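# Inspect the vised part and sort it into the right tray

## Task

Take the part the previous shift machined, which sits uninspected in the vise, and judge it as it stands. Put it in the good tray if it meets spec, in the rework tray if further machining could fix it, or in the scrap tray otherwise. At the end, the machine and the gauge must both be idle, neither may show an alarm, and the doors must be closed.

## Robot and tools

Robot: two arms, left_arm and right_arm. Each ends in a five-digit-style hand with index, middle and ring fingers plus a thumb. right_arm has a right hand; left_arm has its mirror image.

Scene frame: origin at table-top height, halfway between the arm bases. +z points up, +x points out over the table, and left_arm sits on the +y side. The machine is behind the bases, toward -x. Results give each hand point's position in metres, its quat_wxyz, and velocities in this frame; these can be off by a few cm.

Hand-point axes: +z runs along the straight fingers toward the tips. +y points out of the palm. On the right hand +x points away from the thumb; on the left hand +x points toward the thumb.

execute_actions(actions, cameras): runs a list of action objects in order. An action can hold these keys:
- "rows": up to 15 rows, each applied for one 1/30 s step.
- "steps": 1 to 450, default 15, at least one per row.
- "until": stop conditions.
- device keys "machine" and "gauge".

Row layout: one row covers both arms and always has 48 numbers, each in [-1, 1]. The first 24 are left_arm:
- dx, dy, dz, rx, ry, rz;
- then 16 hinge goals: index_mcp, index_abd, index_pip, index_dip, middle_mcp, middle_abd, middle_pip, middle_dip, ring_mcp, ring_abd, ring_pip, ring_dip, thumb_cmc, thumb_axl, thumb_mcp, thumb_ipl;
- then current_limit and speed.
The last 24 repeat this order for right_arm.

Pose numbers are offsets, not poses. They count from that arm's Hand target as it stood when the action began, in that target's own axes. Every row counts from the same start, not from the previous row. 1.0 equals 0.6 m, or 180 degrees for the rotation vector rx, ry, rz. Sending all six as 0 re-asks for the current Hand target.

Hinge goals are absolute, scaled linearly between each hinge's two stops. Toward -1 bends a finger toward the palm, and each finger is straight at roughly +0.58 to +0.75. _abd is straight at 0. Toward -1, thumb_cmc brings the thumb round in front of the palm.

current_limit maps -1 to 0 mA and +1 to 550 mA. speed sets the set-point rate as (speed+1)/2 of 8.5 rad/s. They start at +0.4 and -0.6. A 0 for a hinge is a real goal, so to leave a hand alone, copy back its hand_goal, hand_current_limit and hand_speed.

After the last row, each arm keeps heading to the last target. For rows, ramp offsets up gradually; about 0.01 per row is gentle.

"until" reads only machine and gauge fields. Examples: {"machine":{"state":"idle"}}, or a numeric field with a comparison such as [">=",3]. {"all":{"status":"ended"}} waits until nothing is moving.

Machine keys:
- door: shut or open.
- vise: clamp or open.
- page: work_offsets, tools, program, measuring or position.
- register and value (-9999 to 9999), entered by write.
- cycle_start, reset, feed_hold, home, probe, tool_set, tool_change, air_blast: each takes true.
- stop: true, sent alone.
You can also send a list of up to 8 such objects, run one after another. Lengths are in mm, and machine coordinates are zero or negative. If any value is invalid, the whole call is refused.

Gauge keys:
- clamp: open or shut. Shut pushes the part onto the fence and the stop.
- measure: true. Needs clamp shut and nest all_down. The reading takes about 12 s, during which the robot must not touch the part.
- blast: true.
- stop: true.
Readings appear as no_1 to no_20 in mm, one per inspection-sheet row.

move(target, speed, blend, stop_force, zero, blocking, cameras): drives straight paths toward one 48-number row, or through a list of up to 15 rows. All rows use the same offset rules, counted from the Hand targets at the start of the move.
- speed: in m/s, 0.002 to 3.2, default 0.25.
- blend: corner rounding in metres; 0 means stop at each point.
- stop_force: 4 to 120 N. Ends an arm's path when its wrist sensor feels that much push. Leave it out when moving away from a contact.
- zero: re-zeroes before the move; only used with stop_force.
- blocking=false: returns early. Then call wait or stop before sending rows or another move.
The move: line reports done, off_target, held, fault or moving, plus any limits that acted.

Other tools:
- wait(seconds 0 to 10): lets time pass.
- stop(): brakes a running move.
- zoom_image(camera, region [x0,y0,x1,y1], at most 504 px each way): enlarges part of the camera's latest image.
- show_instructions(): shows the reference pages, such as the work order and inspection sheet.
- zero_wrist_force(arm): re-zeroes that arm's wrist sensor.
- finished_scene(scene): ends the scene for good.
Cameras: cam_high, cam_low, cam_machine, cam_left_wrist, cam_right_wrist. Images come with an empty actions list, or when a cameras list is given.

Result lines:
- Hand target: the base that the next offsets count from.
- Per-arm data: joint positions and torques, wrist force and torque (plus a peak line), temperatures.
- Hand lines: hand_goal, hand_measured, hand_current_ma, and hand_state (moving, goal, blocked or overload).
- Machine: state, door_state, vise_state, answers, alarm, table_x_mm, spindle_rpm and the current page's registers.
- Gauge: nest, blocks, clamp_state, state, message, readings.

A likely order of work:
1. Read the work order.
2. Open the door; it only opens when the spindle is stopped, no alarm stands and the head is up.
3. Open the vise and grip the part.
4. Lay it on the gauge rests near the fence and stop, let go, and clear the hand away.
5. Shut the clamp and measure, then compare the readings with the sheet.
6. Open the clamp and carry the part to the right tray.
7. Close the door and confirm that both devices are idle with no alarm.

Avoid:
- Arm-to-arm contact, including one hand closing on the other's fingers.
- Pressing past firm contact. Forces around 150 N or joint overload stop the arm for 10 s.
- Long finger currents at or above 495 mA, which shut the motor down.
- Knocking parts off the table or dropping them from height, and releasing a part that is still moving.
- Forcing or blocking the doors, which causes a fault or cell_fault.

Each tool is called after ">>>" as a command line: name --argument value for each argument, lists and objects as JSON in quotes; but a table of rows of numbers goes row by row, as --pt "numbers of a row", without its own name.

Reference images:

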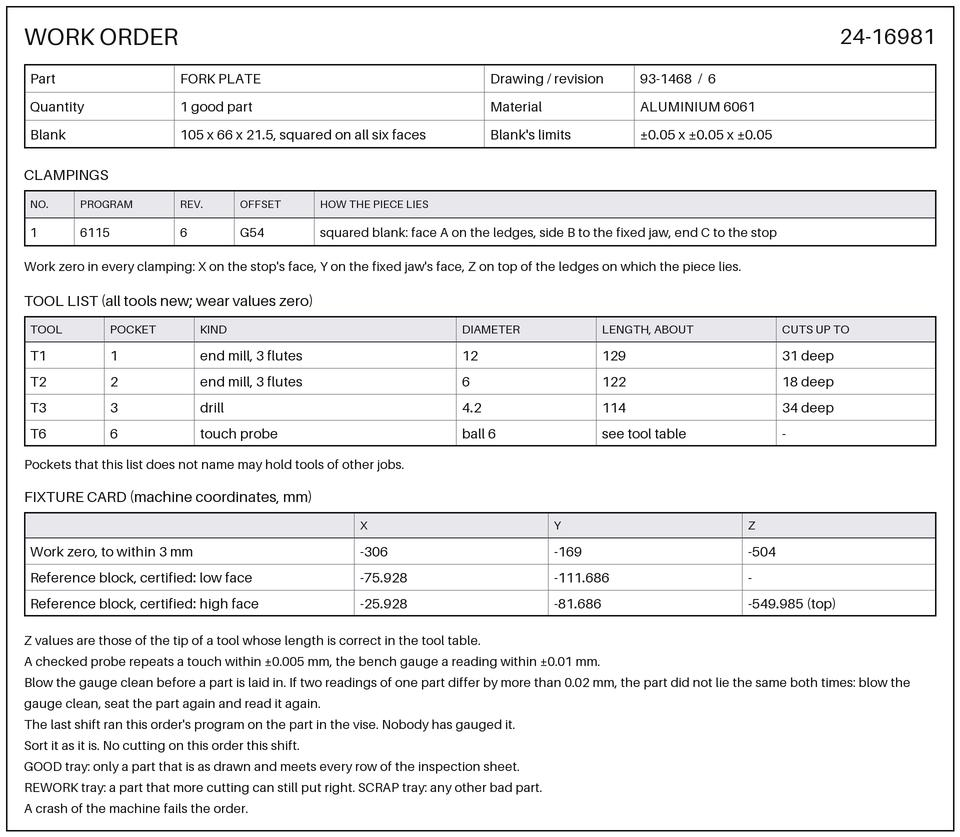

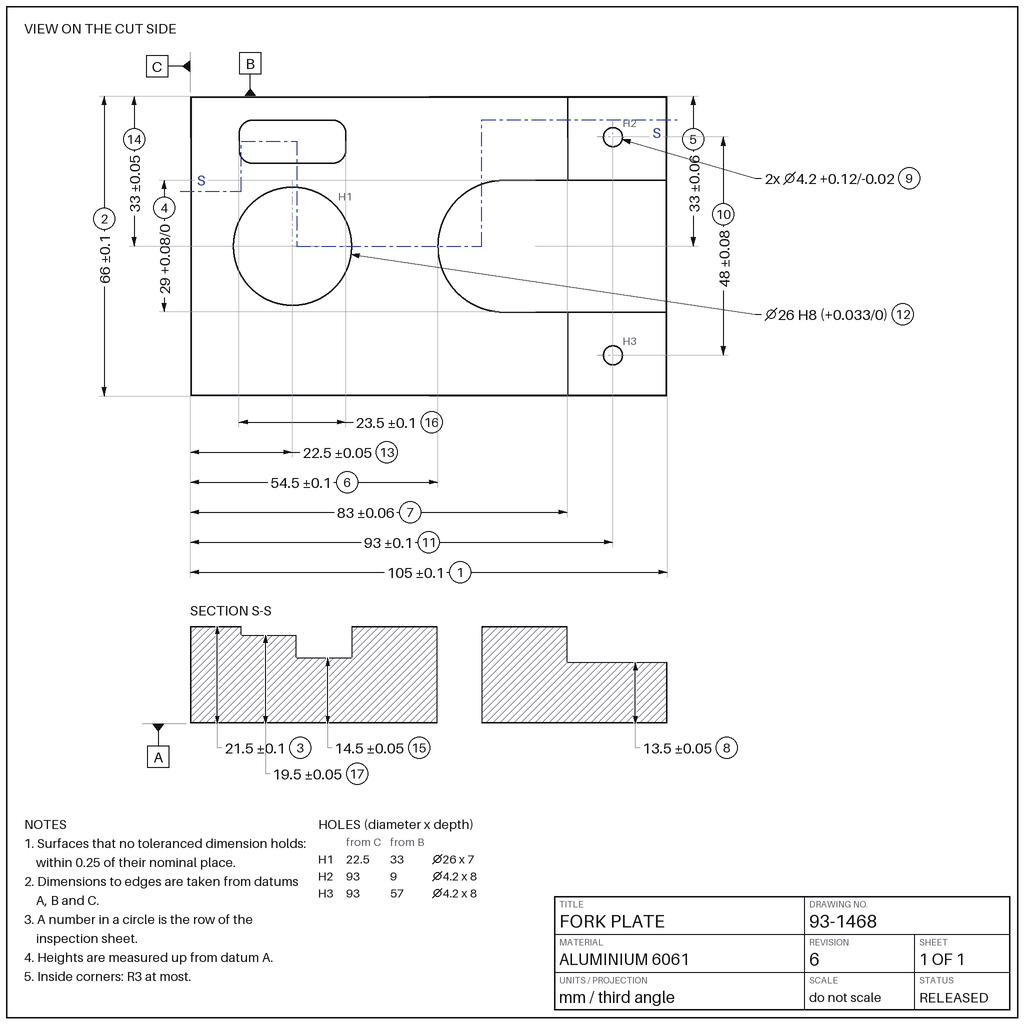

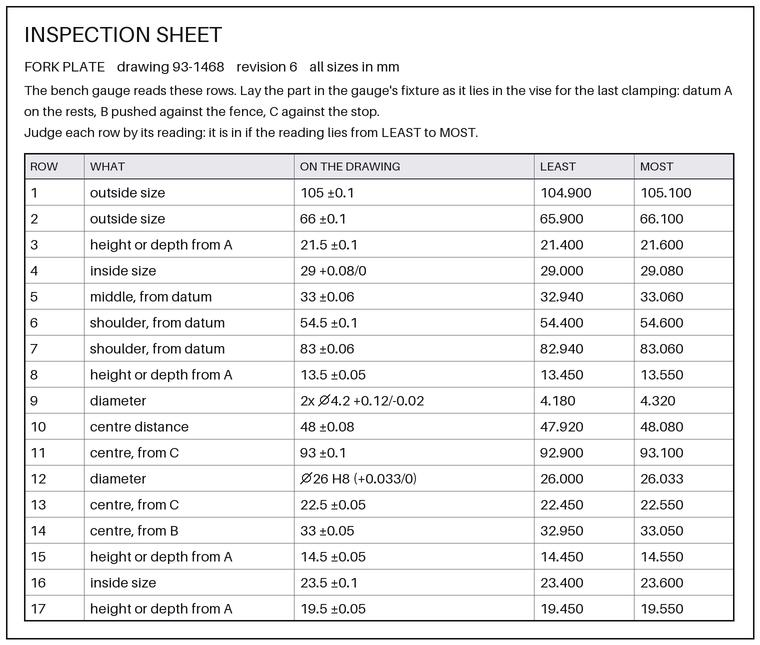

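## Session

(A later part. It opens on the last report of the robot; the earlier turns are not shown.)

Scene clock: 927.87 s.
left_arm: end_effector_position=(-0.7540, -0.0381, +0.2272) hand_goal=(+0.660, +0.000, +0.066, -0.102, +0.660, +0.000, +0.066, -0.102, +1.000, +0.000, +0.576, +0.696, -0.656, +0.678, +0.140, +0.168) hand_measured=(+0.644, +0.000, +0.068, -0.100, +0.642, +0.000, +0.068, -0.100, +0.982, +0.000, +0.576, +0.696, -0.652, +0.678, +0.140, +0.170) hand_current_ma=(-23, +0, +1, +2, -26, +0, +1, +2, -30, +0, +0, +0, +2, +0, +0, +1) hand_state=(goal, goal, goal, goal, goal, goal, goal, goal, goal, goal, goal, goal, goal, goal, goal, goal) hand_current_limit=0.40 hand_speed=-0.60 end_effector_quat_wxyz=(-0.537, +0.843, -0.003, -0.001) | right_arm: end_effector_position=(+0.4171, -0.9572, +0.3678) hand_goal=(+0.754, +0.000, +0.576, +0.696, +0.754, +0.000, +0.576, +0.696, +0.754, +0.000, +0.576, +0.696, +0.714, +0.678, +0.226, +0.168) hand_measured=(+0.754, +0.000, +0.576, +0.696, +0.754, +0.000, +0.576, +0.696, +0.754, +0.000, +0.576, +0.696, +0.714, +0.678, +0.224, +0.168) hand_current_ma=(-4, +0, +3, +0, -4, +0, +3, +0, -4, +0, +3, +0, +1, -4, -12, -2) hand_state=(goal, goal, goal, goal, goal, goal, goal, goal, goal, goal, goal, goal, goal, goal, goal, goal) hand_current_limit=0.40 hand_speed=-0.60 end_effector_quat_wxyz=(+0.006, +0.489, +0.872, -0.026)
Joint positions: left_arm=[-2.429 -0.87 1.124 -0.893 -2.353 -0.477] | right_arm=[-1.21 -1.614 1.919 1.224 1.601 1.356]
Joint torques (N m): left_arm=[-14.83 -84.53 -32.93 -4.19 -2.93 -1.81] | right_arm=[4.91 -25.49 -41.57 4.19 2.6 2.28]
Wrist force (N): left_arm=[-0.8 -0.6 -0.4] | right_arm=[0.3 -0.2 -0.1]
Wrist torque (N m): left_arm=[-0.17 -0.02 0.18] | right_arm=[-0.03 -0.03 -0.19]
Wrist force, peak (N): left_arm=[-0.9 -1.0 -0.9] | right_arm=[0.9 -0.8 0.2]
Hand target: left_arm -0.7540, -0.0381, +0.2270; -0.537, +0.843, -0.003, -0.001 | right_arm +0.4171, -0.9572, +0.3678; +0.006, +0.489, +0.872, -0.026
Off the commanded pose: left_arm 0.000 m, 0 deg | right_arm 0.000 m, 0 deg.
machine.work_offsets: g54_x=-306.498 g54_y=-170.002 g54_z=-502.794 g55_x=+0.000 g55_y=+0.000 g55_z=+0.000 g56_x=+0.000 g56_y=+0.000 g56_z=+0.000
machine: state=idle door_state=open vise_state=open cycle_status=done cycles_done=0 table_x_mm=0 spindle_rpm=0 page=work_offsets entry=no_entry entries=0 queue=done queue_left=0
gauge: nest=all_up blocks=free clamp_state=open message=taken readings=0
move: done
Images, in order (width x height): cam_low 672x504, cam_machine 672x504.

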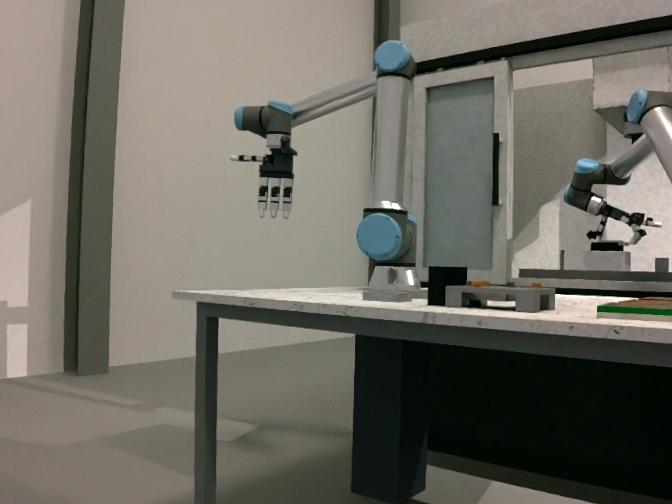

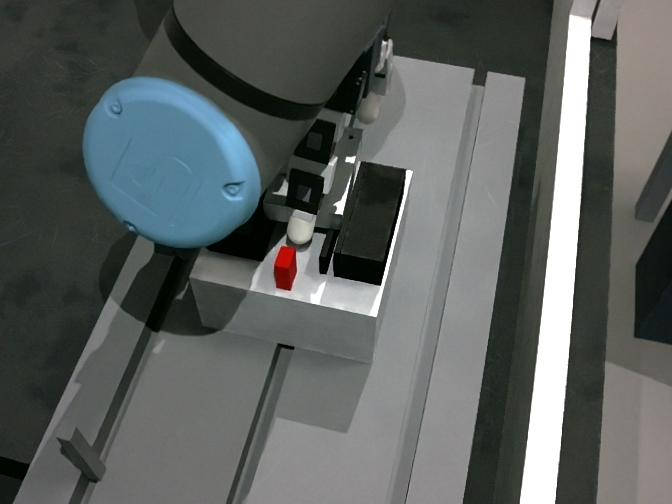

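>>> execute_actions --actions '[{"rows":[[0,0,0,0,0,0,0.48,0,0.0657,-0.1014,0.48,0,0.0657,-0.1014,1.0,0,0.576,0.696,-0.657,0.677,0.04,0.168,0.76,-0.75,0,0,0,0,0,0,0.754,0,0.576,0.696,0.754,0,0.576,0.696,0.754,0,0.576,0.696,0.714,0.678,0.226,0.168,0.4,-0.6]],"steps":60},{"rows":[[0,0,0,0,0,0,0.43,0,0.0657,-0.1014,0.43,0,0.0657,-0.1014,1.0,0,0.576,0.696,-0.657,0.677,-0.06,0.168,0.76,-0.8,0,0,0,0,0,0,0.754,0,0.576,0.696,0.754,0,0.576,0.696,0.754,0,0.576,0.696,0.714,0.678,0.226,0.168,0.4,-0.6]],"steps":45}]' --cameras '["cam_machine", "cam_low"]'

>>> zoom_image --camera "cam_machine" --region '[230, 60, 420, 300]'

>>> zoom_image --camera "cam_low" --region '[570, 180, 672, 290]'

Scene clock: 936.33 s.
left_arm: end_effector_position=(-0.7540, -0.0381, +0.2270) hand_goal=(+0.430, +0.000, +0.066, -0.102, +0.430, +0.000, +0.066, -0.102, +1.000, +0.000, +0.576, +0.696, -0.656, +0.678, -0.060, +0.168) hand_measured=(+0.526, +0.000, +0.096, -0.098, +0.510, +0.000, +0.088, -0.098, +0.982, +0.000, +0.576, +0.696, -0.654, +0.678, +0.078, +0.192) hand_current_ma=(+304, +0, +52, +3, +235, +0, +36, +3, -30, +0, +0, +0, +1, +0, +484, +58) hand_state=(blocked, goal, blocked, goal, blocked, goal, blocked, goal, goal, goal, goal, goal, goal, goal, blocked, blocked) hand_current_limit=0.76 hand_speed=-0.80 end_effector_quat_wxyz=(-0.537, +0.843, -0.003, -0.001) | right_arm: end_effector_position=(+0.4171, -0.9572, +0.3678) hand_goal=(+0.754, +0.000, +0.576, +0.696, +0.754, +0.000, +0.576, +0.696, +0.754, +0.000, +0.576, +0.696, +0.714, +0.678, +0.226, +0.168) hand_measured=(+0.754, +0.000, +0.576, +0.696, +0.754, +0.000, +0.576, +0.696, +0.754, +0.000, +0.576, +0.696, +0.714, +0.678, +0.224, +0.168) hand_current_ma=(-4, +0, +3, +0, -4, +0, +3, +0, -4, +0, +3, +0, +1, -4, -12, -2) hand_state=(goal, goal, goal, goal, goal, goal, goal, goal, goal, goal, goal, goal, goal, goal, goal, goal) hand_current_limit=0.40 hand_speed=-0.60 end_effector_quat_wxyz=(+0.006, +0.489, +0.872, -0.026)
Joint positions: left_arm=[-2.429 -0.869 1.125 -0.893 -2.353 -0.477] | right_arm=[-1.21 -1.614 1.919 1.224 1.601 1.356]
Joint torques (N m): left_arm=[-0.38 -91.83 -31.74 0.98 -0.83 -0.17] | right_arm=[3.81 -26.41 -41.83 4.15 2.61 2.22]
Wrist force (N): left_arm=[-0.7 -4.7 -1.4] | right_arm=[0.0 -0.4 -0.3]
Wrist torque (N m): left_arm=[-0.05 -0.04 0.18] | right_arm=[-0.03 0.01 -0.22]
Wrist force, peak (N): left_arm=[-0.6 -4.9 -1.1] | right_arm=[0.9 -0.9 -0.4]
Hand target: left_arm -0.7540, -0.0381, +0.2270; -0.537, +0.843, -0.003, -0.001 | right_arm +0.4171, -0.9572, +0.3678; +0.006, +0.489, +0.872, -0.026
Off the commanded pose: left_arm 0.000 m, 0 deg | right_arm 0.000 m, 0 deg.
machine.work_offsets: g54_x=-306.498 g54_y=-170.002 g54_z=-502.794 g55_x=+0.000 g55_y=+0.000 g55_z=+0.000 g56_x=+0.000 g56_y=+0.000 g56_z=+0.000
machine: state=idle door_state=open vise_state=open cycle_status=done cycles_done=0 table_x_mm=0 spindle_rpm=0 page=work_offsets entry=no_entry entries=0 queue=done queue_left=0
gauge: nest=all_up blocks=free clamp_state=open message=taken readings=0
Images, in order (width x height): cam_low 672x504, cam_machine 672x504.

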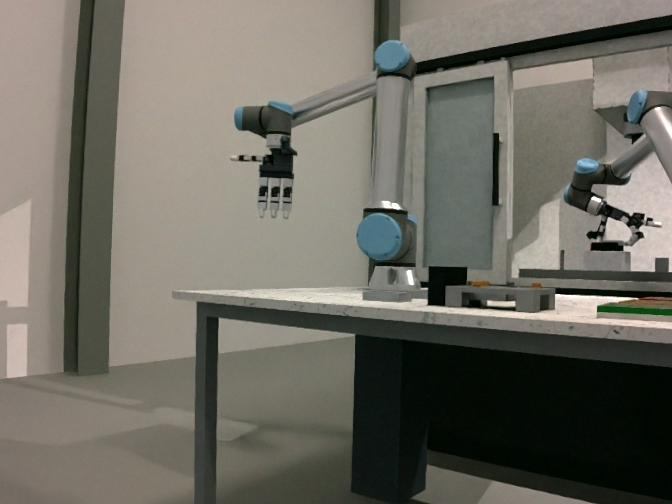

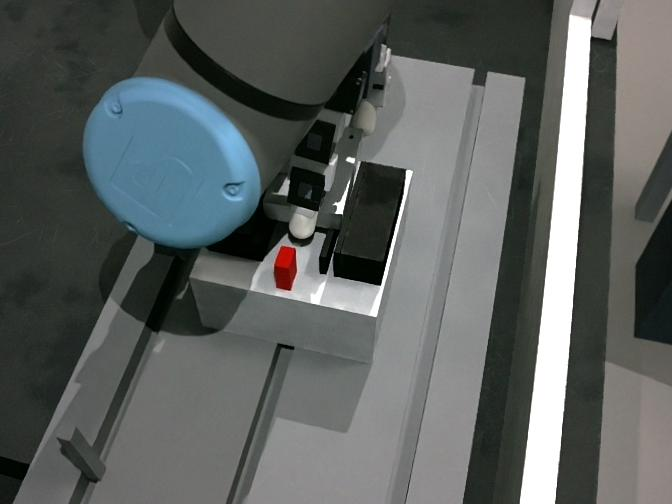

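Scaled by 2.100 from the camera's 672x504 image, which has a finer 960x720 frame.

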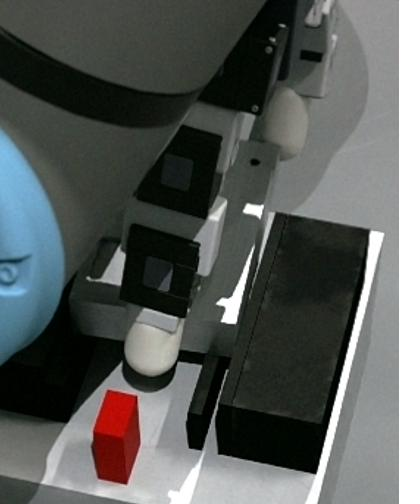

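Scaled by 4.582 from the camera's 672x504 image, which has a finer 960x720 frame.

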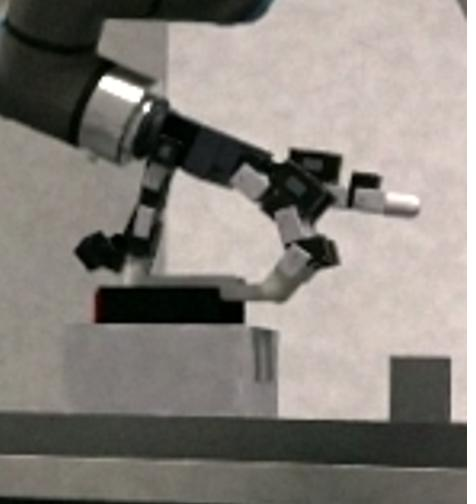

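>>> move --target '[0,-0.0151,-0.007,0,0,0,0.43,0,0.0657,-0.1014,0.43,0,0.0657,-0.1014,1.0,0,0.576,0.696,-0.657,0.677,-0.06,0.168,0.76,-0.8,0,0,0,0,0,0,0.754,0,0.576,0.696,0.754,0,0.576,0.696,0.754,0,0.576,0.696,0.714,0.678,0.226,0.168,0.4,-0.6]' --speed 0.01 --cameras '["cam_machine", "cam_low"]'

>>> zoom_image --camera "cam_machine" --region '[230, 60, 420, 300]'

>>> zoom_image --camera "cam_low" --region '[570, 180, 672, 290]'

Scene clock: 941.17 s.
left_arm: end_effector_position=(-0.7539, -0.0381, +0.2367) hand_goal=(+0.430, +0.000, +0.066, -0.102, +0.430, +0.000, +0.066, -0.102, +1.000, +0.000, +0.576, +0.696, -0.656, +0.678, -0.060, +0.168) hand_measured=(+0.502, +0.000, +0.104, -0.086, +0.486, +0.000, +0.098, -0.086, +0.982, +0.000, +0.576, +0.696, -0.650, +0.678, +0.078, +0.196) hand_current_ma=(+199, +0, +75, +23, +143, +0, +57, +21, -30, +0, +0, +0, +6, +0, +484, +74) hand_state=(blocked, goal, blocked, goal, blocked, goal, blocked, goal, goal, goal, goal, goal, goal, goal, blocked, blocked) hand_current_limit=0.76 hand_speed=-0.80 end_effector_quat_wxyz=(-0.537, +0.843, -0.003, -0.001) | right_arm: end_effector_position=(+0.4171, -0.9572, +0.3678) hand_goal=(+0.754, +0.000, +0.576, +0.696, +0.754, +0.000, +0.576, +0.696, +0.754, +0.000, +0.576, +0.696, +0.714, +0.678, +0.226, +0.168) hand_measured=(+0.754, +0.000, +0.576, +0.696, +0.754, +0.000, +0.576, +0.696, +0.754, +0.000, +0.576, +0.696, +0.714, +0.678, +0.224, +0.168) hand_current_ma=(-4, +0, +3, +0, -4, +0, +3, +0, -4, +0, +3, +0, +1, -4, -12, -2) hand_state=(goal, goal, goal, goal, goal, goal, goal, goal, goal, goal, goal, goal, goal, goal, goal, goal) hand_current_limit=0.40 hand_speed=-0.60 end_effector_quat_wxyz=(+0.006, +0.489, +0.872, -0.026)
Joint positions: left_arm=[-2.429 -0.874 1.115 -0.879 -2.353 -0.477] | right_arm=[-1.21 -1.614 1.919 1.224 1.601 1.356]
Joint torques (N m): left_arm=[4.06 -120.14 -63.15 2.1 0.05 -0.13] | right_arm=[4.42 -26.64 -40.69 4.26 3.2 2.22]
Wrist force (N): left_arm=[0.2 1.0 0.3] | right_arm=[0.5 -0.2 -0.2]
Wrist torque (N m): left_arm=[-0.11 -0.02 0.17] | right_arm=[-0.03 -0.05 -0.17]
Wrist force, peak (N): left_arm=[-0.5 -5.0 -1.2] | right_arm=[1.2 -0.3 -0.1]
Hand target: left_arm -0.7539, -0.0381, +0.2369; -0.537, +0.843, -0.003, -0.001 | right_arm +0.4171, -0.9572, +0.3678; +0.006, +0.489, +0.872, -0.026
Off the commanded pose: left_arm 0.000 m, 0 deg | right_arm 0.000 m, 0 deg.
machine.work_offsets: g54_x=-306.498 g54_y=-170.002 g54_z=-502.794 g55_x=+0.000 g55_y=+0.000 g55_z=+0.000 g56_x=+0.000 g56_y=+0.000 g56_z=+0.000
machine: state=idle door_state=open vise_state=open cycle_status=done cycles_done=0 table_x_mm=0 spindle_rpm=0 page=work_offsets entry=no_entry entries=0 queue=done queue_left=0
gauge: nest=all_up blocks=free clamp_state=open message=taken readings=0
move: done
Images, in order (width x height): cam_low 672x504, cam_machine 672x504.

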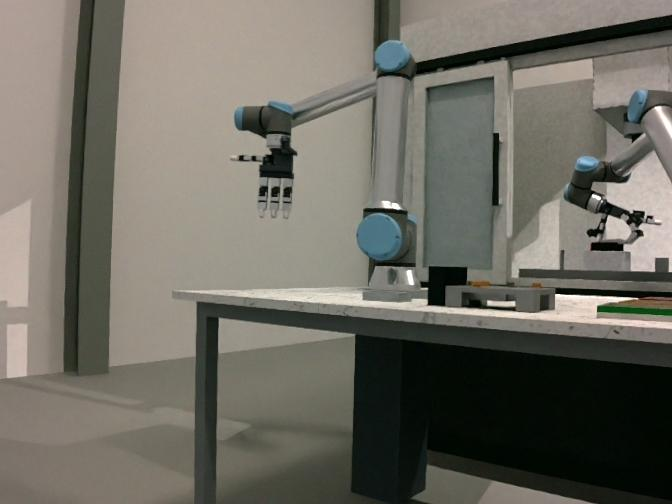

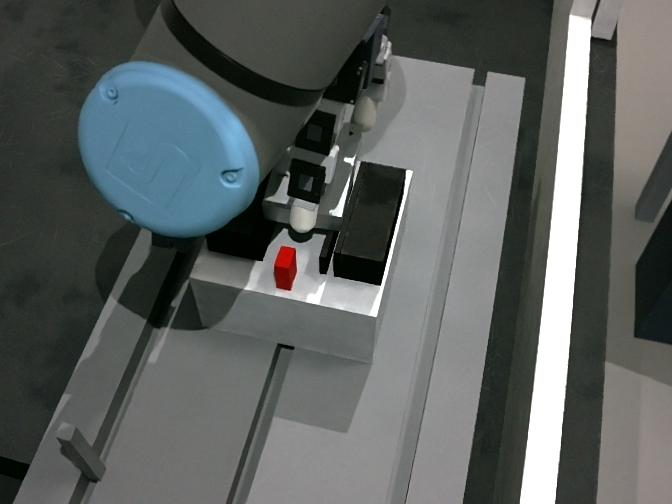

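Scaled by 2.100 from the camera's 672x504 image, which has a finer 960x720 frame.

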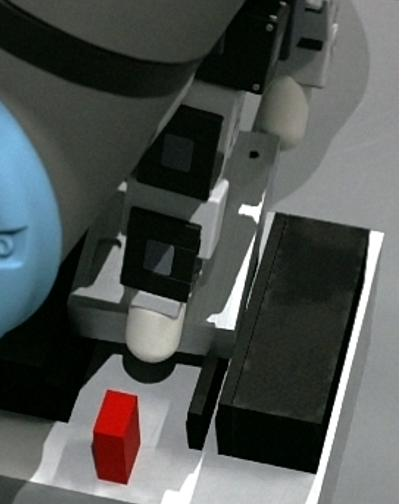

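Scaled by 4.582 from the camera's 672x504 image, which has a finer 960x720 frame.

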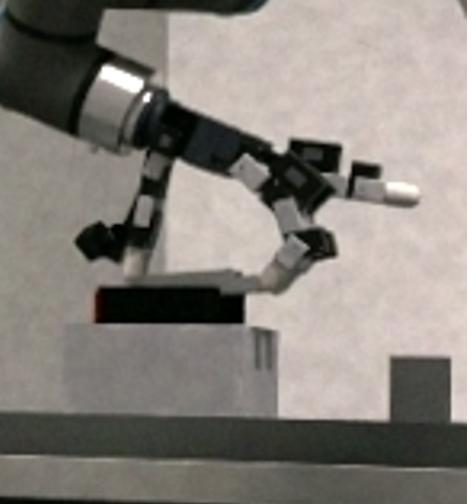

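>>> execute_actions --actions '[{"rows":[[0,0,0,0,0,0,0.43,0,0.0657,-0.1014,0.43,0,0.0657,-0.1014,1.0,0,0.576,0.696,-0.657,0.677,0.16,0.168,0.6,-0.5,0,0,0,0,0,0,0.754,0,0.576,0.696,0.754,0,0.576,0.696,0.754,0,0.576,0.696,0.714,0.678,0.226,0.168,0.4,-0.6]],"steps":25}]'

>>> move --target '[0,0.0166,0.0077,0,0,0,0.43,0,0.0657,-0.1014,0.43,0,0.0657,-0.1014,1.0,0,0.576,0.696,-0.657,0.677,0.16,0.168,0.6,-0.6,0,0,0,0,0,0,0.754,0,0.576,0.696,0.754,0,0.576,0.696,0.754,0,0.576,0.696,0.714,0.678,0.226,0.168,0.4,-0.6]' --speed 0.02 --stop_force 15

>>> execute_actions --actions '[{"rows":[[0,0,0,0,0,0,0.68,0,0.0657,-0.1014,0.68,0,0.0657,-0.1014,1.0,0,0.576,0.696,-0.657,0.677,0.16,0.168,0.4,-0.6,0,0,0,0,0,0,0.754,0,0.576,0.696,0.754,0,0.576,0.696,0.754,0,0.576,0.696,0.714,0.678,0.226,0.168,0.4,-0.6]],"steps":30}]'

>>> move --target '[0,-0.1057,-0.0494,0,0,0,0.68,0,0.0657,-0.1014,0.68,0,0.0657,-0.1014,1.0,0,0.576,0.696,-0.657,0.677,0.16,0.168,0.4,-0.6,0,0,0,0,0,0,0.754,0,0.576,0.696,0.754,0,0.576,0.696,0.754,0,0.576,0.696,0.714,0.678,0.226,0.168,0.4,-0.6]' --speed 0.06 --cameras '["cam_machine", "cam_low"]'

>>> zoom_image --camera "cam_machine" --region '[230, 60, 420, 300]'

Scene clock: 974.73 s.
left_arm: end_effector_position=(-0.7539, -0.0381, +0.2370) hand_goal=(+0.430, +0.000, +0.066, -0.102, +0.430, +0.000, +0.066, -0.102, +1.000, +0.000, +0.576, +0.696, -0.656, +0.678, +0.160, +0.168) hand_measured=(+0.436, +0.000, +0.082, -0.094, +0.432, +0.000, +0.074, -0.096, +0.982, +0.000, +0.576, +0.696, -0.652, +0.678, +0.160, +0.172) hand_current_ma=(+6, +0, +20, +8, +1, +0, +9, +5, -30, +0, +0, +0, +2, +0, -1, +4) hand_state=(goal, goal, goal, goal, goal, goal, goal, goal, goal, goal, goal, goal, goal, goal, goal, goal) hand_current_limit=0.60 hand_speed=-0.50 end_effector_quat_wxyz=(-0.537, +0.843, -0.003, -0.001) | right_arm: end_effector_position=(+0.4171, -0.9572, +0.3678) hand_goal=(+0.754, +0.000, +0.576, +0.696, +0.754, +0.000, +0.576, +0.696, +0.754, +0.000, +0.576, +0.696, +0.714, +0.678, +0.226, +0.168) hand_measured=(+0.754, +0.000, +0.576, +0.696, +0.754, +0.000, +0.576, +0.696, +0.754, +0.000, +0.576, +0.696, +0.714, +0.678, +0.224, +0.168) hand_current_ma=(-4, +0, +3, +0, -4, +0, +3, +0, -4, +0, +3, +0, +1, -4, -12, -2) hand_state=(goal, goal, goal, goal, goal, goal, goal, goal, goal, goal, goal, goal, goal, goal, goal, goal) hand_current_limit=0.40 hand_speed=-0.60 end_effector_quat_wxyz=(+0.006, +0.489, +0.872, -0.026)
Joint positions: left_arm=[-2.429 -0.874 1.114 -0.878 -2.353 -0.477] | right_arm=[-1.21 -1.614 1.919 1.224 1.601 1.356]
Joint torques (N m): left_arm=[1.17 -114.42 -55.72 1.64 0.15 0.68] | right_arm=[4.39 -27.78 -41.02 4.22 2.18 1.97]
Wrist force (N): left_arm=[-0.6 -0.7 0.1] | right_arm=[0.6 -0.1 -0.2]
Wrist torque (N m): left_arm=[-0.11 -0.05 0.20] | right_arm=[-0.01 -0.08 -0.17]
Wrist force, peak (N): left_arm=[0.4 1.4 0.9] | right_arm=[0.9 -1.0 -0.5]
Hand target: left_arm -0.7539, -0.0381, +0.2369; -0.537, +0.843, -0.003, -0.001 | right_arm +0.4171, -0.9572, +0.3678; +0.006, +0.489, +0.872, -0.026
Off the commanded pose: left_arm 0.000 m, 0 deg | right_arm 0.000 m, 0 deg.
machine.work_offsets: g54_x=-306.498 g54_y=-170.002 g54_z=-502.794 g55_x=+0.000 g55_y=+0.000 g55_z=+0.000 g56_x=+0.000 g56_y=+0.000 g56_z=+0.000
machine: state=idle door_state=open vise_state=open cycle_status=done cycles_done=0 table_x_mm=0 spindle_rpm=0 page=work_offsets entry=no_entry entries=0 queue=done queue_left=0
gauge: nest=all_up blocks=free clamp_state=open message=taken readings=0

Scene clock: 976.27 s.
left_arm: end_effector_position=(-0.7540, -0.0381, +0.2260) hand_goal=(+0.430, +0.000, +0.066, -0.102, +0.430, +0.000, +0.066, -0.102, +1.000, +0.000, +0.576, +0.696, -0.656, +0.678, +0.160, +0.168) hand_measured=(+0.438, +0.000, +0.080, -0.098, +0.434, +0.000, +0.074, -0.098, +0.982, +0.000, +0.576, +0.696, -0.652, +0.678, +0.178, +0.176) hand_current_ma=(+10, +0, +19, +3, +3, +0, +9, +2, -30, +0, +0, +0, +2, +0, +39, +12) hand_state=(goal, goal, goal, goal, goal, goal, goal, goal, goal, goal, goal, goal, goal, goal, goal, goal) hand_current_limit=0.60 hand_speed=-0.60 end_effector_quat_wxyz=(-0.537, +0.843, -0.003, -0.001) | right_arm: end_effector_position=(+0.4171, -0.9572, +0.3678) hand_goal=(+0.754, +0.000, +0.576, +0.696, +0.754, +0.000, +0.576, +0.696, +0.754, +0.000, +0.576, +0.696, +0.714, +0.678, +0.226, +0.168) hand_measured=(+0.754, +0.000, +0.576, +0.696, +0.754, +0.000, +0.576, +0.696, +0.754, +0.000, +0.576, +0.696, +0.714, +0.678, +0.224, +0.168) hand_current_ma=(-4, +0, +3, +0, -4, +0, +3, +0, -4, +0, +3, +0, +1, -4, -12, -2) hand_state=(goal, goal, goal, goal, goal, goal, goal, goal, goal, goal, goal, goal, goal, goal, goal, goal) hand_current_limit=0.40 hand_speed=-0.60 end_effector_quat_wxyz=(+0.006, +0.489, +0.872, -0.026)
Joint positions: left_arm=[-2.429 -0.869 1.126 -0.895 -2.353 -0.477] | right_arm=[-1.21 -1.614 1.919 1.224 1.601 1.356]
Joint torques (N m): left_arm=[-6.24 -83.05 -31.42 -4.8 -1.3 -1.17] | right_arm=[2.25 -26.52 -42.03 4.17 2.61 2.1]
Wrist force (N): left_arm=[-0.5 -2.8 -1.2] | right_arm=[0.3 -0.6 -0.1]
Wrist torque (N m): left_arm=[-0.23 -0.07 0.20] | right_arm=[-0.07 -0.03 -0.21]
Wrist force, peak (N): left_arm=[-0.6 -3.0 -1.4] | right_arm=[0.8 -0.8 0.0]
Hand target: left_arm -0.7540, -0.0381, +0.2260; -0.537, +0.843, -0.003, -0.001 | right_arm +0.4171, -0.9572, +0.3678; +0.006, +0.489, +0.872, -0.026
Off the commanded pose: left_arm 0.000 m, 0 deg | right_arm 0.000 m, 0 deg.
machine.work_offsets: g54_x=-306.498 g54_y=-170.002 g54_z=-502.794 g55_x=+0.000 g55_y=+0.000 g55_z=+0.000 g56_x=+0.000 g56_y=+0.000 g56_z=+0.000
machine: state=idle door_state=open vise_state=open cycle_status=done cycles_done=0 table_x_mm=0 spindle_rpm=0 page=work_offsets entry=no_entry entries=0 queue=done queue_left=0
gauge: nest=all_up blocks=free clamp_state=open message=taken readings=0
move: done

Scene clock: 977.47 s.
left_arm: end_effector_position=(-0.7540, -0.0381, +0.2259) hand_goal=(+0.680, +0.000, +0.066, -0.102, +0.680, +0.000, +0.066, -0.102, +1.000, +0.000, +0.576, +0.696, -0.656, +0.678, +0.160, +0.168) hand_measured=(+0.664, +0.000, +0.068, -0.100, +0.662, +0.000, +0.068, -0.100, +0.982, +0.000, +0.576, +0.696, -0.652, +0.678, +0.178, +0.176) hand_current_ma=(-23, +0, +1, +2, -26, +0, +1, +2, -30, +0, +0, +0, +2, +0, +38, +12) hand_state=(goal, goal, goal, goal, goal, goal, goal, goal, goal, goal, goal, goal, goal, goal, goal, goal) hand_current_limit=0.40 hand_speed=-0.60 end_effector_quat_wxyz=(-0.537, +0.843, -0.003, -0.001) | right_arm: end_effector_position=(+0.4171, -0.9572, +0.3678) hand_goal=(+0.754, +0.000, +0.576, +0.696, +0.754, +0.000, +0.576, +0.696, +0.754, +0.000, +0.576, +0.696, +0.714, +0.678, +0.226, +0.168) hand_measured=(+0.754, +0.000, +0.576, +0.696, +0.754, +0.000, +0.576, +0.696, +0.754, +0.000, +0.576, +0.696, +0.714, +0.678, +0.224, +0.168) hand_current_ma=(-4, +0, +3, +0, -4, +0, +3, +0, -4, +0, +3, +0, +1, -4, -12, -2) hand_state=(goal, goal, goal, goal, goal, goal, goal, goal, goal, goal, goal, goal, goal, goal, goal, goal) hand_current_limit=0.40 hand_speed=-0.60 end_effector_quat_wxyz=(+0.006, +0.489, +0.872, -0.026)
Joint positions: left_arm=[-2.429 -0.869 1.126 -0.895 -2.353 -0.477] | right_arm=[-1.21 -1.614 1.919 1.224 1.601 1.356]
Joint torques (N m): left_arm=[-9.39 -91.04 -35.98 -1.69 -2.29 -2.07] | right_arm=[2.78 -27.1 -41.19 4.1 2.46 1.93]
Wrist force (N): left_arm=[-0.7 -0.8 -1.2] | right_arm=[0.2 -0.5 -0.1]
Wrist torque (N m): left_arm=[-0.24 -0.04 0.19] | right_arm=[-0.06 -0.02 -0.21]
Wrist force, peak (N): left_arm=[-0.6 -3.0 -1.4] | right_arm=[0.6 -0.7 0.0]
Hand target: left_arm -0.7540, -0.0381, +0.2260; -0.537, +0.843, -0.003, -0.001 | right_arm +0.4171, -0.9572, +0.3678; +0.006, +0.489, +0.872, -0.026
Off the commanded pose: left_arm 0.000 m, 0 deg | right_arm 0.000 m, 0 deg.
machine.work_offsets: g54_x=-306.498 g54_y=-170.002 g54_z=-502.794 g55_x=+0.000 g55_y=+0.000 g55_z=+0.000 g56_x=+0.000 g56_y=+0.000 g56_z=+0.000
machine: state=idle door_state=open vise_state=open cycle_status=done cycles_done=0 table_x_mm=0 spindle_rpm=0 page=work_offsets entry=no_entry entries=0 queue=done queue_left=0
gauge: nest=all_up blocks=free clamp_state=open message=taken readings=0

Scene clock: 979.10 s.
left_arm: end_effector_position=(-0.7537, -0.0382, +0.2958) hand_goal=(+0.680, +0.000, +0.066, -0.102, +0.680, +0.000, +0.066, -0.102, +1.000, +0.000, +0.576, +0.696, -0.656, +0.678, +0.160, +0.168) hand_measured=(+0.664, +0.000, +0.068, -0.100, +0.662, +0.000, +0.068, -0.100, +0.982, +0.000, +0.576, +0.696, -0.654, +0.678, +0.160, +0.170) hand_current_ma=(-23, +0, +1, +2, -26, +0, +1, +2, -30, +0, +0, +0, +2, +0, +0, +1) hand_state=(goal, goal, goal, goal, goal, goal, goal, goal, goal, goal, goal, goal, goal, goal, goal, goal) hand_current_limit=0.40 hand_speed=-0.60 end_effector_quat_wxyz=(-0.537, +0.843, -0.003, -0.001) | right_arm: end_effector_position=(+0.4171, -0.9572, +0.3678) hand_goal=(+0.754, +0.000, +0.576, +0.696, +0.754, +0.000, +0.576, +0.696, +0.754, +0.000, +0.576, +0.696, +0.714, +0.678, +0.226, +0.168) hand_measured=(+0.754, +0.000, +0.576, +0.696, +0.754, +0.000, +0.576, +0.696, +0.754, +0.000, +0.576, +0.696, +0.714, +0.678, +0.224, +0.168) hand_current_ma=(-4, +0, +3, +0, -4, +0, +3, +0, -4, +0, +3, +0, +1, -4, -12, -2) hand_state=(goal, goal, goal, goal, goal, goal, goal, goal, goal, goal, goal, goal, goal, goal, goal, goal) hand_current_limit=0.40 hand_speed=-0.60 end_effector_quat_wxyz=(+0.006, +0.489, +0.872, -0.026)
Joint positions: left_arm=[-2.429 -0.895 1.045 -0.788 -2.353 -0.477] | right_arm=[-1.21 -1.614 1.919 1.224 1.601 1.356]
Joint torques (N m): left_arm=[9.16 -113.7 -60.56 2.05 1.15 1.41] | right_arm=[2.9 -26.65 -41.43 4.19 2.52 1.78]
Wrist force (N): left_arm=[-0.7 -0.4 -1.0] | right_arm=[0.7 -0.4 -0.9]
Wrist torque (N m): left_arm=[-0.09 -0.04 0.22] | right_arm=[0.01 -0.07 -0.17]
Wrist force, peak (N): left_arm=[-0.7 -1.2 -1.2] | right_arm=[0.8 -0.9 -0.1]
Hand target: left_arm -0.7537, -0.0382, +0.2960; -0.537, +0.843, -0.003, -0.001 | right_arm +0.4171, -0.9572, +0.3678; +0.006, +0.489, +0.872, -0.026
Off the commanded pose: left_arm 0.000 m, 0 deg | right_arm 0.000 m, 0 deg.
machine.work_offsets: g54_x=-306.498 g54_y=-170.002 g54_z=-502.794 g55_x=+0.000 g55_y=+0.000 g55_z=+0.000 g56_x=+0.000 g56_y=+0.000 g56_z=+0.000
machine: state=idle door_state=open vise_state=open cycle_status=done cycles_done=0 table_x_mm=0 spindle_rpm=0 page=work_offsets entry=no_entry entries=0 queue=done queue_left=0
gauge: nest=all_up blocks=free clamp_state=open message=taken readings=0
move: done
Images, in order (width x height): cam_low 672x504, cam_machine 672x504.

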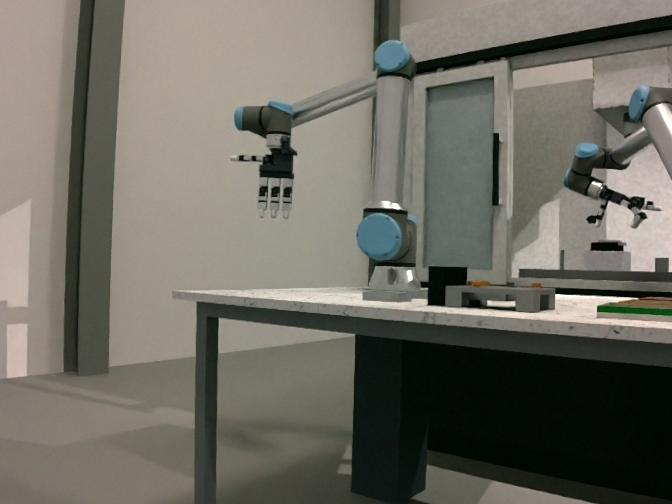

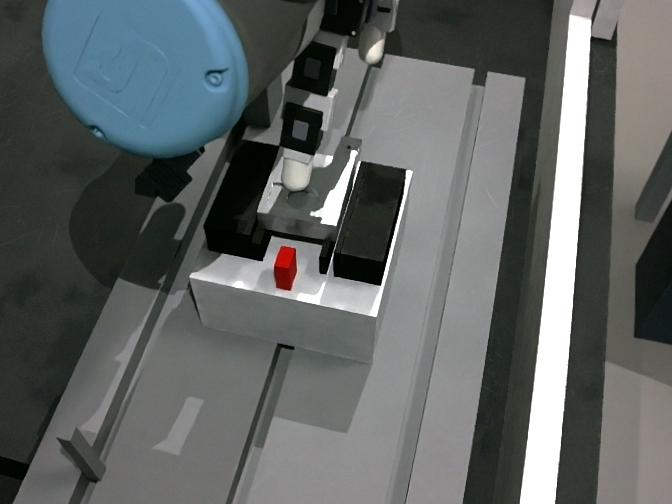

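Scaled by 2.100 from the camera's 672x504 image, which has a finer 960x720 frame.

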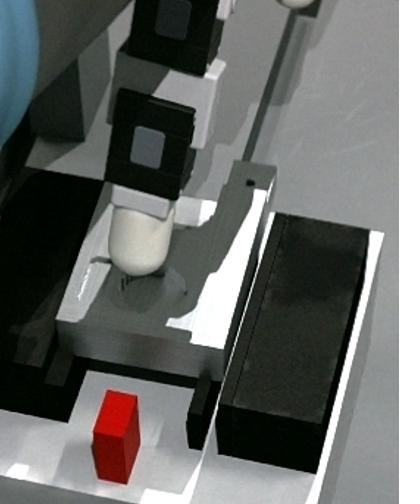

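>>> move --pt "-0.004 -0.0137 0.0295 0 0 0 0.68 0 0.0657 -0.1014 0.68 0 0.0657 -0.1014 1.0 0 0.576 0.696 -0.657 0.677 0.079 0.168 0.4 -0.6 0 0 0 0 0 0 0.754 0 0.576 0.696 0.754 0 0.576 0.696 0.754 0 0.576 0.696 0.714 0.678 0.226 0.168 0.4 -0.6" --pt "-0.004 0.0716 0.0693 0 0 0 0.68 0 0.0657 -0.1014 0.68 0 0.0657 -0.1014 1.0 0 0.576 0.696 -0.657 0.677 0.079 0.168 0.4 -0.6 0 0 0 0 0 0 0.754 0 0.576 0.696 0.754 0 0.576 0.696 0.754 0 0.576 0.696 0.714 0.678 0.226 0.168 0.4 -0.6" --speed '[0.06, 0.02]' --stop_force 7 --cameras '["cam_machine"]'

>>> zoom_image --camera "cam_machine" --region '[230, 60, 420, 300]'

Scene clock: 1004.97 s.
left_arm: end_effector_position=(-0.7562, -0.0186, +0.2395) hand_goal=(+0.680, +0.000, +0.066, -0.102, +0.680, +0.000, +0.066, -0.102, +1.000, +0.000, +0.576, +0.696, -0.656, +0.678, +0.080, +0.168) hand_measured=(+0.664, +0.000, +0.068, -0.100, +0.662, +0.000, +0.068, -0.100, +0.982, +0.000, +0.576, +0.696, -0.654, +0.678, +0.082, +0.170) hand_current_ma=(-23, +0, +1, +2, -26, +0, +1, +2, -30, +0, +0, +0, +1, +0, +1, +1) hand_state=(goal, goal, goal, goal, goal, goal, goal, goal, goal, goal, goal, goal, goal, goal, goal, goal) hand_current_limit=0.40 hand_speed=-0.60 end_effector_quat_wxyz=(-0.537, +0.843, -0.003, -0.001) | right_arm: end_effector_position=(+0.4171, -0.9572, +0.3678) hand_goal=(+0.754, +0.000, +0.576, +0.696, +0.754, +0.000, +0.576, +0.696, +0.754, +0.000, +0.576, +0.696, +0.714, +0.678, +0.226, +0.168) hand_measured=(+0.754, +0.000, +0.576, +0.696, +0.754, +0.000, +0.576, +0.696, +0.754, +0.000, +0.576, +0.696, +0.714, +0.678, +0.224, +0.168) hand_current_ma=(-4, +0, +3, +0, -4, +0, +3, +0, -4, +0, +3, +0, +1, -4, -12, -2) hand_state=(goal, goal, goal, goal, goal, goal, goal, goal, goal, goal, goal, goal, goal, goal, goal, goal) hand_current_limit=0.40 hand_speed=-0.60 end_effector_quat_wxyz=(+0.006, +0.489, +0.872, -0.026)
Joint positions: left_arm=[-2.445 -0.899 1.154 -0.903 -2.367 -0.491] | right_arm=[-1.21 -1.614 1.919 1.224 1.601 1.356]
Joint torques (N m): left_arm=[-16.72 -84.84 -32.32 -4.87 -3.34 -1.92] | right_arm=[3.03 -27.57 -41.92 4.15 2.75 2.2]
Wrist force (N): left_arm=[-0.9 -0.4 -0.8] | right_arm=[0.2 -0.4 -0.1]
Wrist torque (N m): left_arm=[-0.10 -0.05 0.18] | right_arm=[-0.06 -0.02 -0.21]
Wrist force, peak (N): left_arm=[-0.5 -0.2 -1.9] | right_arm=[1.1 -0.4 -0.5]
Hand target: left_arm -0.7562, -0.0186, +0.2395; -0.537, +0.843, -0.003, -0.001 | right_arm +0.4171, -0.9572, +0.3678; +0.006, +0.489, +0.872, -0.026
Off the commanded pose: left_arm 0.000 m, 0 deg | right_arm 0.000 m, 0 deg.
machine.work_offsets: g54_x=-306.498 g54_y=-170.002 g54_z=-502.794 g55_x=+0.000 g55_y=+0.000 g55_z=+0.000 g56_x=+0.000 g56_y=+0.000 g56_z=+0.000
machine: state=idle door_state=open vise_state=open cycle_status=done cycles_done=0 table_x_mm=0 spindle_rpm=0 page=work_offsets entry=no_entry entries=0 queue=done queue_left=0
gauge: nest=all_up blocks=free clamp_state=open message=taken readings=0
move: done
Images, in order (width x height): cam_machine 672x504.

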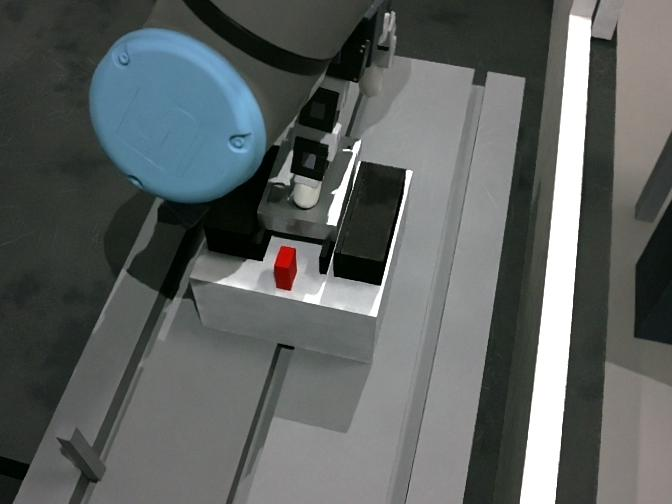

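Scaled by 2.100 from the camera's 672x504 image, which has a finer 960x720 frame.

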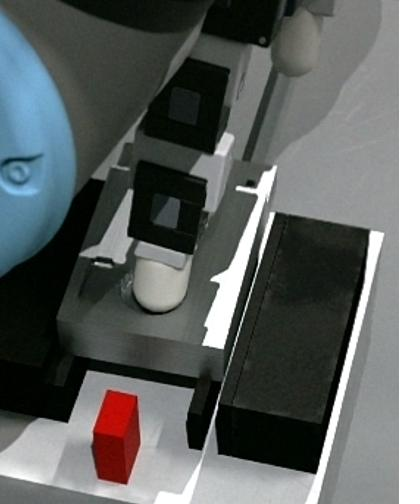

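>>> move --target '[0,-0.0141,0.0302,0,0,0,0.68,0,0.0657,-0.1014,0.68,0,0.0657,-0.1014,1.0,0,0.576,0.696,-0.657,0.677,0.079,0.168,0.4,-0.6,0,0,0,0,0,0,0.754,0,0.576,0.696,0.754,0,0.576,0.696,0.754,0,0.576,0.696,0.714,0.678,0.226,0.168,0.4,-0.6]' --speed 0.02 --stop_force 12 --cameras '["cam_machine"]'

>>> zoom_image --camera "cam_machine" --region '[230, 60, 420, 300]'

Scene clock: 1010.40 s.
left_arm: end_effector_position=(-0.7561, +0.0014, +0.2395) hand_goal=(+0.680, +0.000, +0.066, -0.102, +0.680, +0.000, +0.066, -0.102, +1.000, +0.000, +0.576, +0.696, -0.656, +0.678, +0.080, +0.168) hand_measured=(+0.664, +0.000, +0.068, -0.100, +0.662, +0.000, +0.068, -0.100, +0.982, +0.000, +0.576, +0.696, -0.658, +0.678, +0.090, +0.172) hand_current_ma=(-23, +0, +1, +2, -26, +0, +1, +2, -30, +0, +0, +0, -1, +0, +17, +6) hand_state=(goal, goal, goal, goal, goal, goal, goal, goal, goal, goal, goal, goal, goal, goal, goal, goal) hand_current_limit=0.40 hand_speed=-0.60 end_effector_quat_wxyz=(-0.537, +0.843, -0.003, -0.001) | right_arm: end_effector_position=(+0.4171, -0.9572, +0.3678) hand_goal=(+0.754, +0.000, +0.576, +0.696, +0.754, +0.000, +0.576, +0.696, +0.754, +0.000, +0.576, +0.696, +0.714, +0.678, +0.226, +0.168) hand_measured=(+0.754, +0.000, +0.576, +0.696, +0.754, +0.000, +0.576, +0.696, +0.754, +0.000, +0.576, +0.696, +0.714, +0.678, +0.224, +0.168) hand_current_ma=(-4, +0, +3, +0, -4, +0, +3, +0, -4, +0, +3, +0, +1, -4, -12, -2) hand_state=(goal, goal, goal, goal, goal, goal, goal, goal, goal, goal, goal, goal, goal, goal, goal, goal) hand_current_limit=0.40 hand_speed=-0.60 end_effector_quat_wxyz=(+0.006, +0.489, +0.872, -0.026)
Joint positions: left_arm=[-2.461 -0.926 1.201 -0.932 -2.379 -0.505] | right_arm=[-1.21 -1.614 1.919 1.224 1.601 1.356]
Joint torques (N m): left_arm=[-13.91 -115.3 -31.9 -4.63 -3.09 -2.24] | right_arm=[1.86 -26.5 -41.72 4.43 2.44 1.97]
Wrist force (N): left_arm=[-0.9 -0.1 -1.8] | right_arm=[0.1 -0.2 0.1]
Wrist torque (N m): left_arm=[-0.11 -0.05 0.17] | right_arm=[-0.04 -0.02 -0.21]
Wrist force, peak (N): left_arm=[-1.1 -0.2 -1.9] | right_arm=[1.0 -0.5 -0.1]
Hand target: left_arm -0.7561, +0.0014, +0.2395; -0.537, +0.843, -0.003, -0.001 | right_arm +0.4171, -0.9572, +0.3678; +0.006, +0.489, +0.872, -0.026
Off the commanded pose: left_arm 0.000 m, 0 deg | right_arm 0.000 m, 0 deg.
machine.work_offsets: g54_x=-306.498 g54_y=-170.002 g54_z=-502.794 g55_x=+0.000 g55_y=+0.000 g55_z=+0.000 g56_x=+0.000 g56_y=+0.000 g56_z=+0.000
machine: state=idle door_state=open vise_state=open cycle_status=done cycles_done=0 table_x_mm=0 spindle_rpm=0 page=work_offsets entry=no_entry entries=0 queue=done queue_left=0
gauge: nest=all_up blocks=free clamp_state=open message=taken readings=0
move: done
Images, in order (width x height): cam_machine 672x504.

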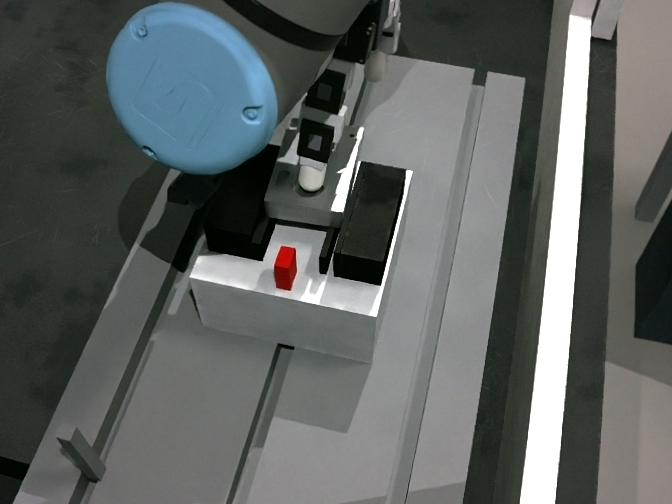

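Scaled by 2.100 from the camera's 672x504 image, which has a finer 960x720 frame.

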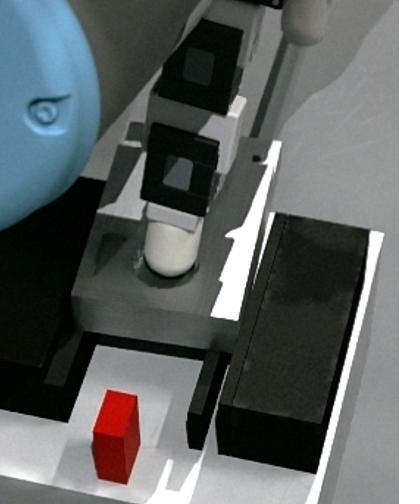

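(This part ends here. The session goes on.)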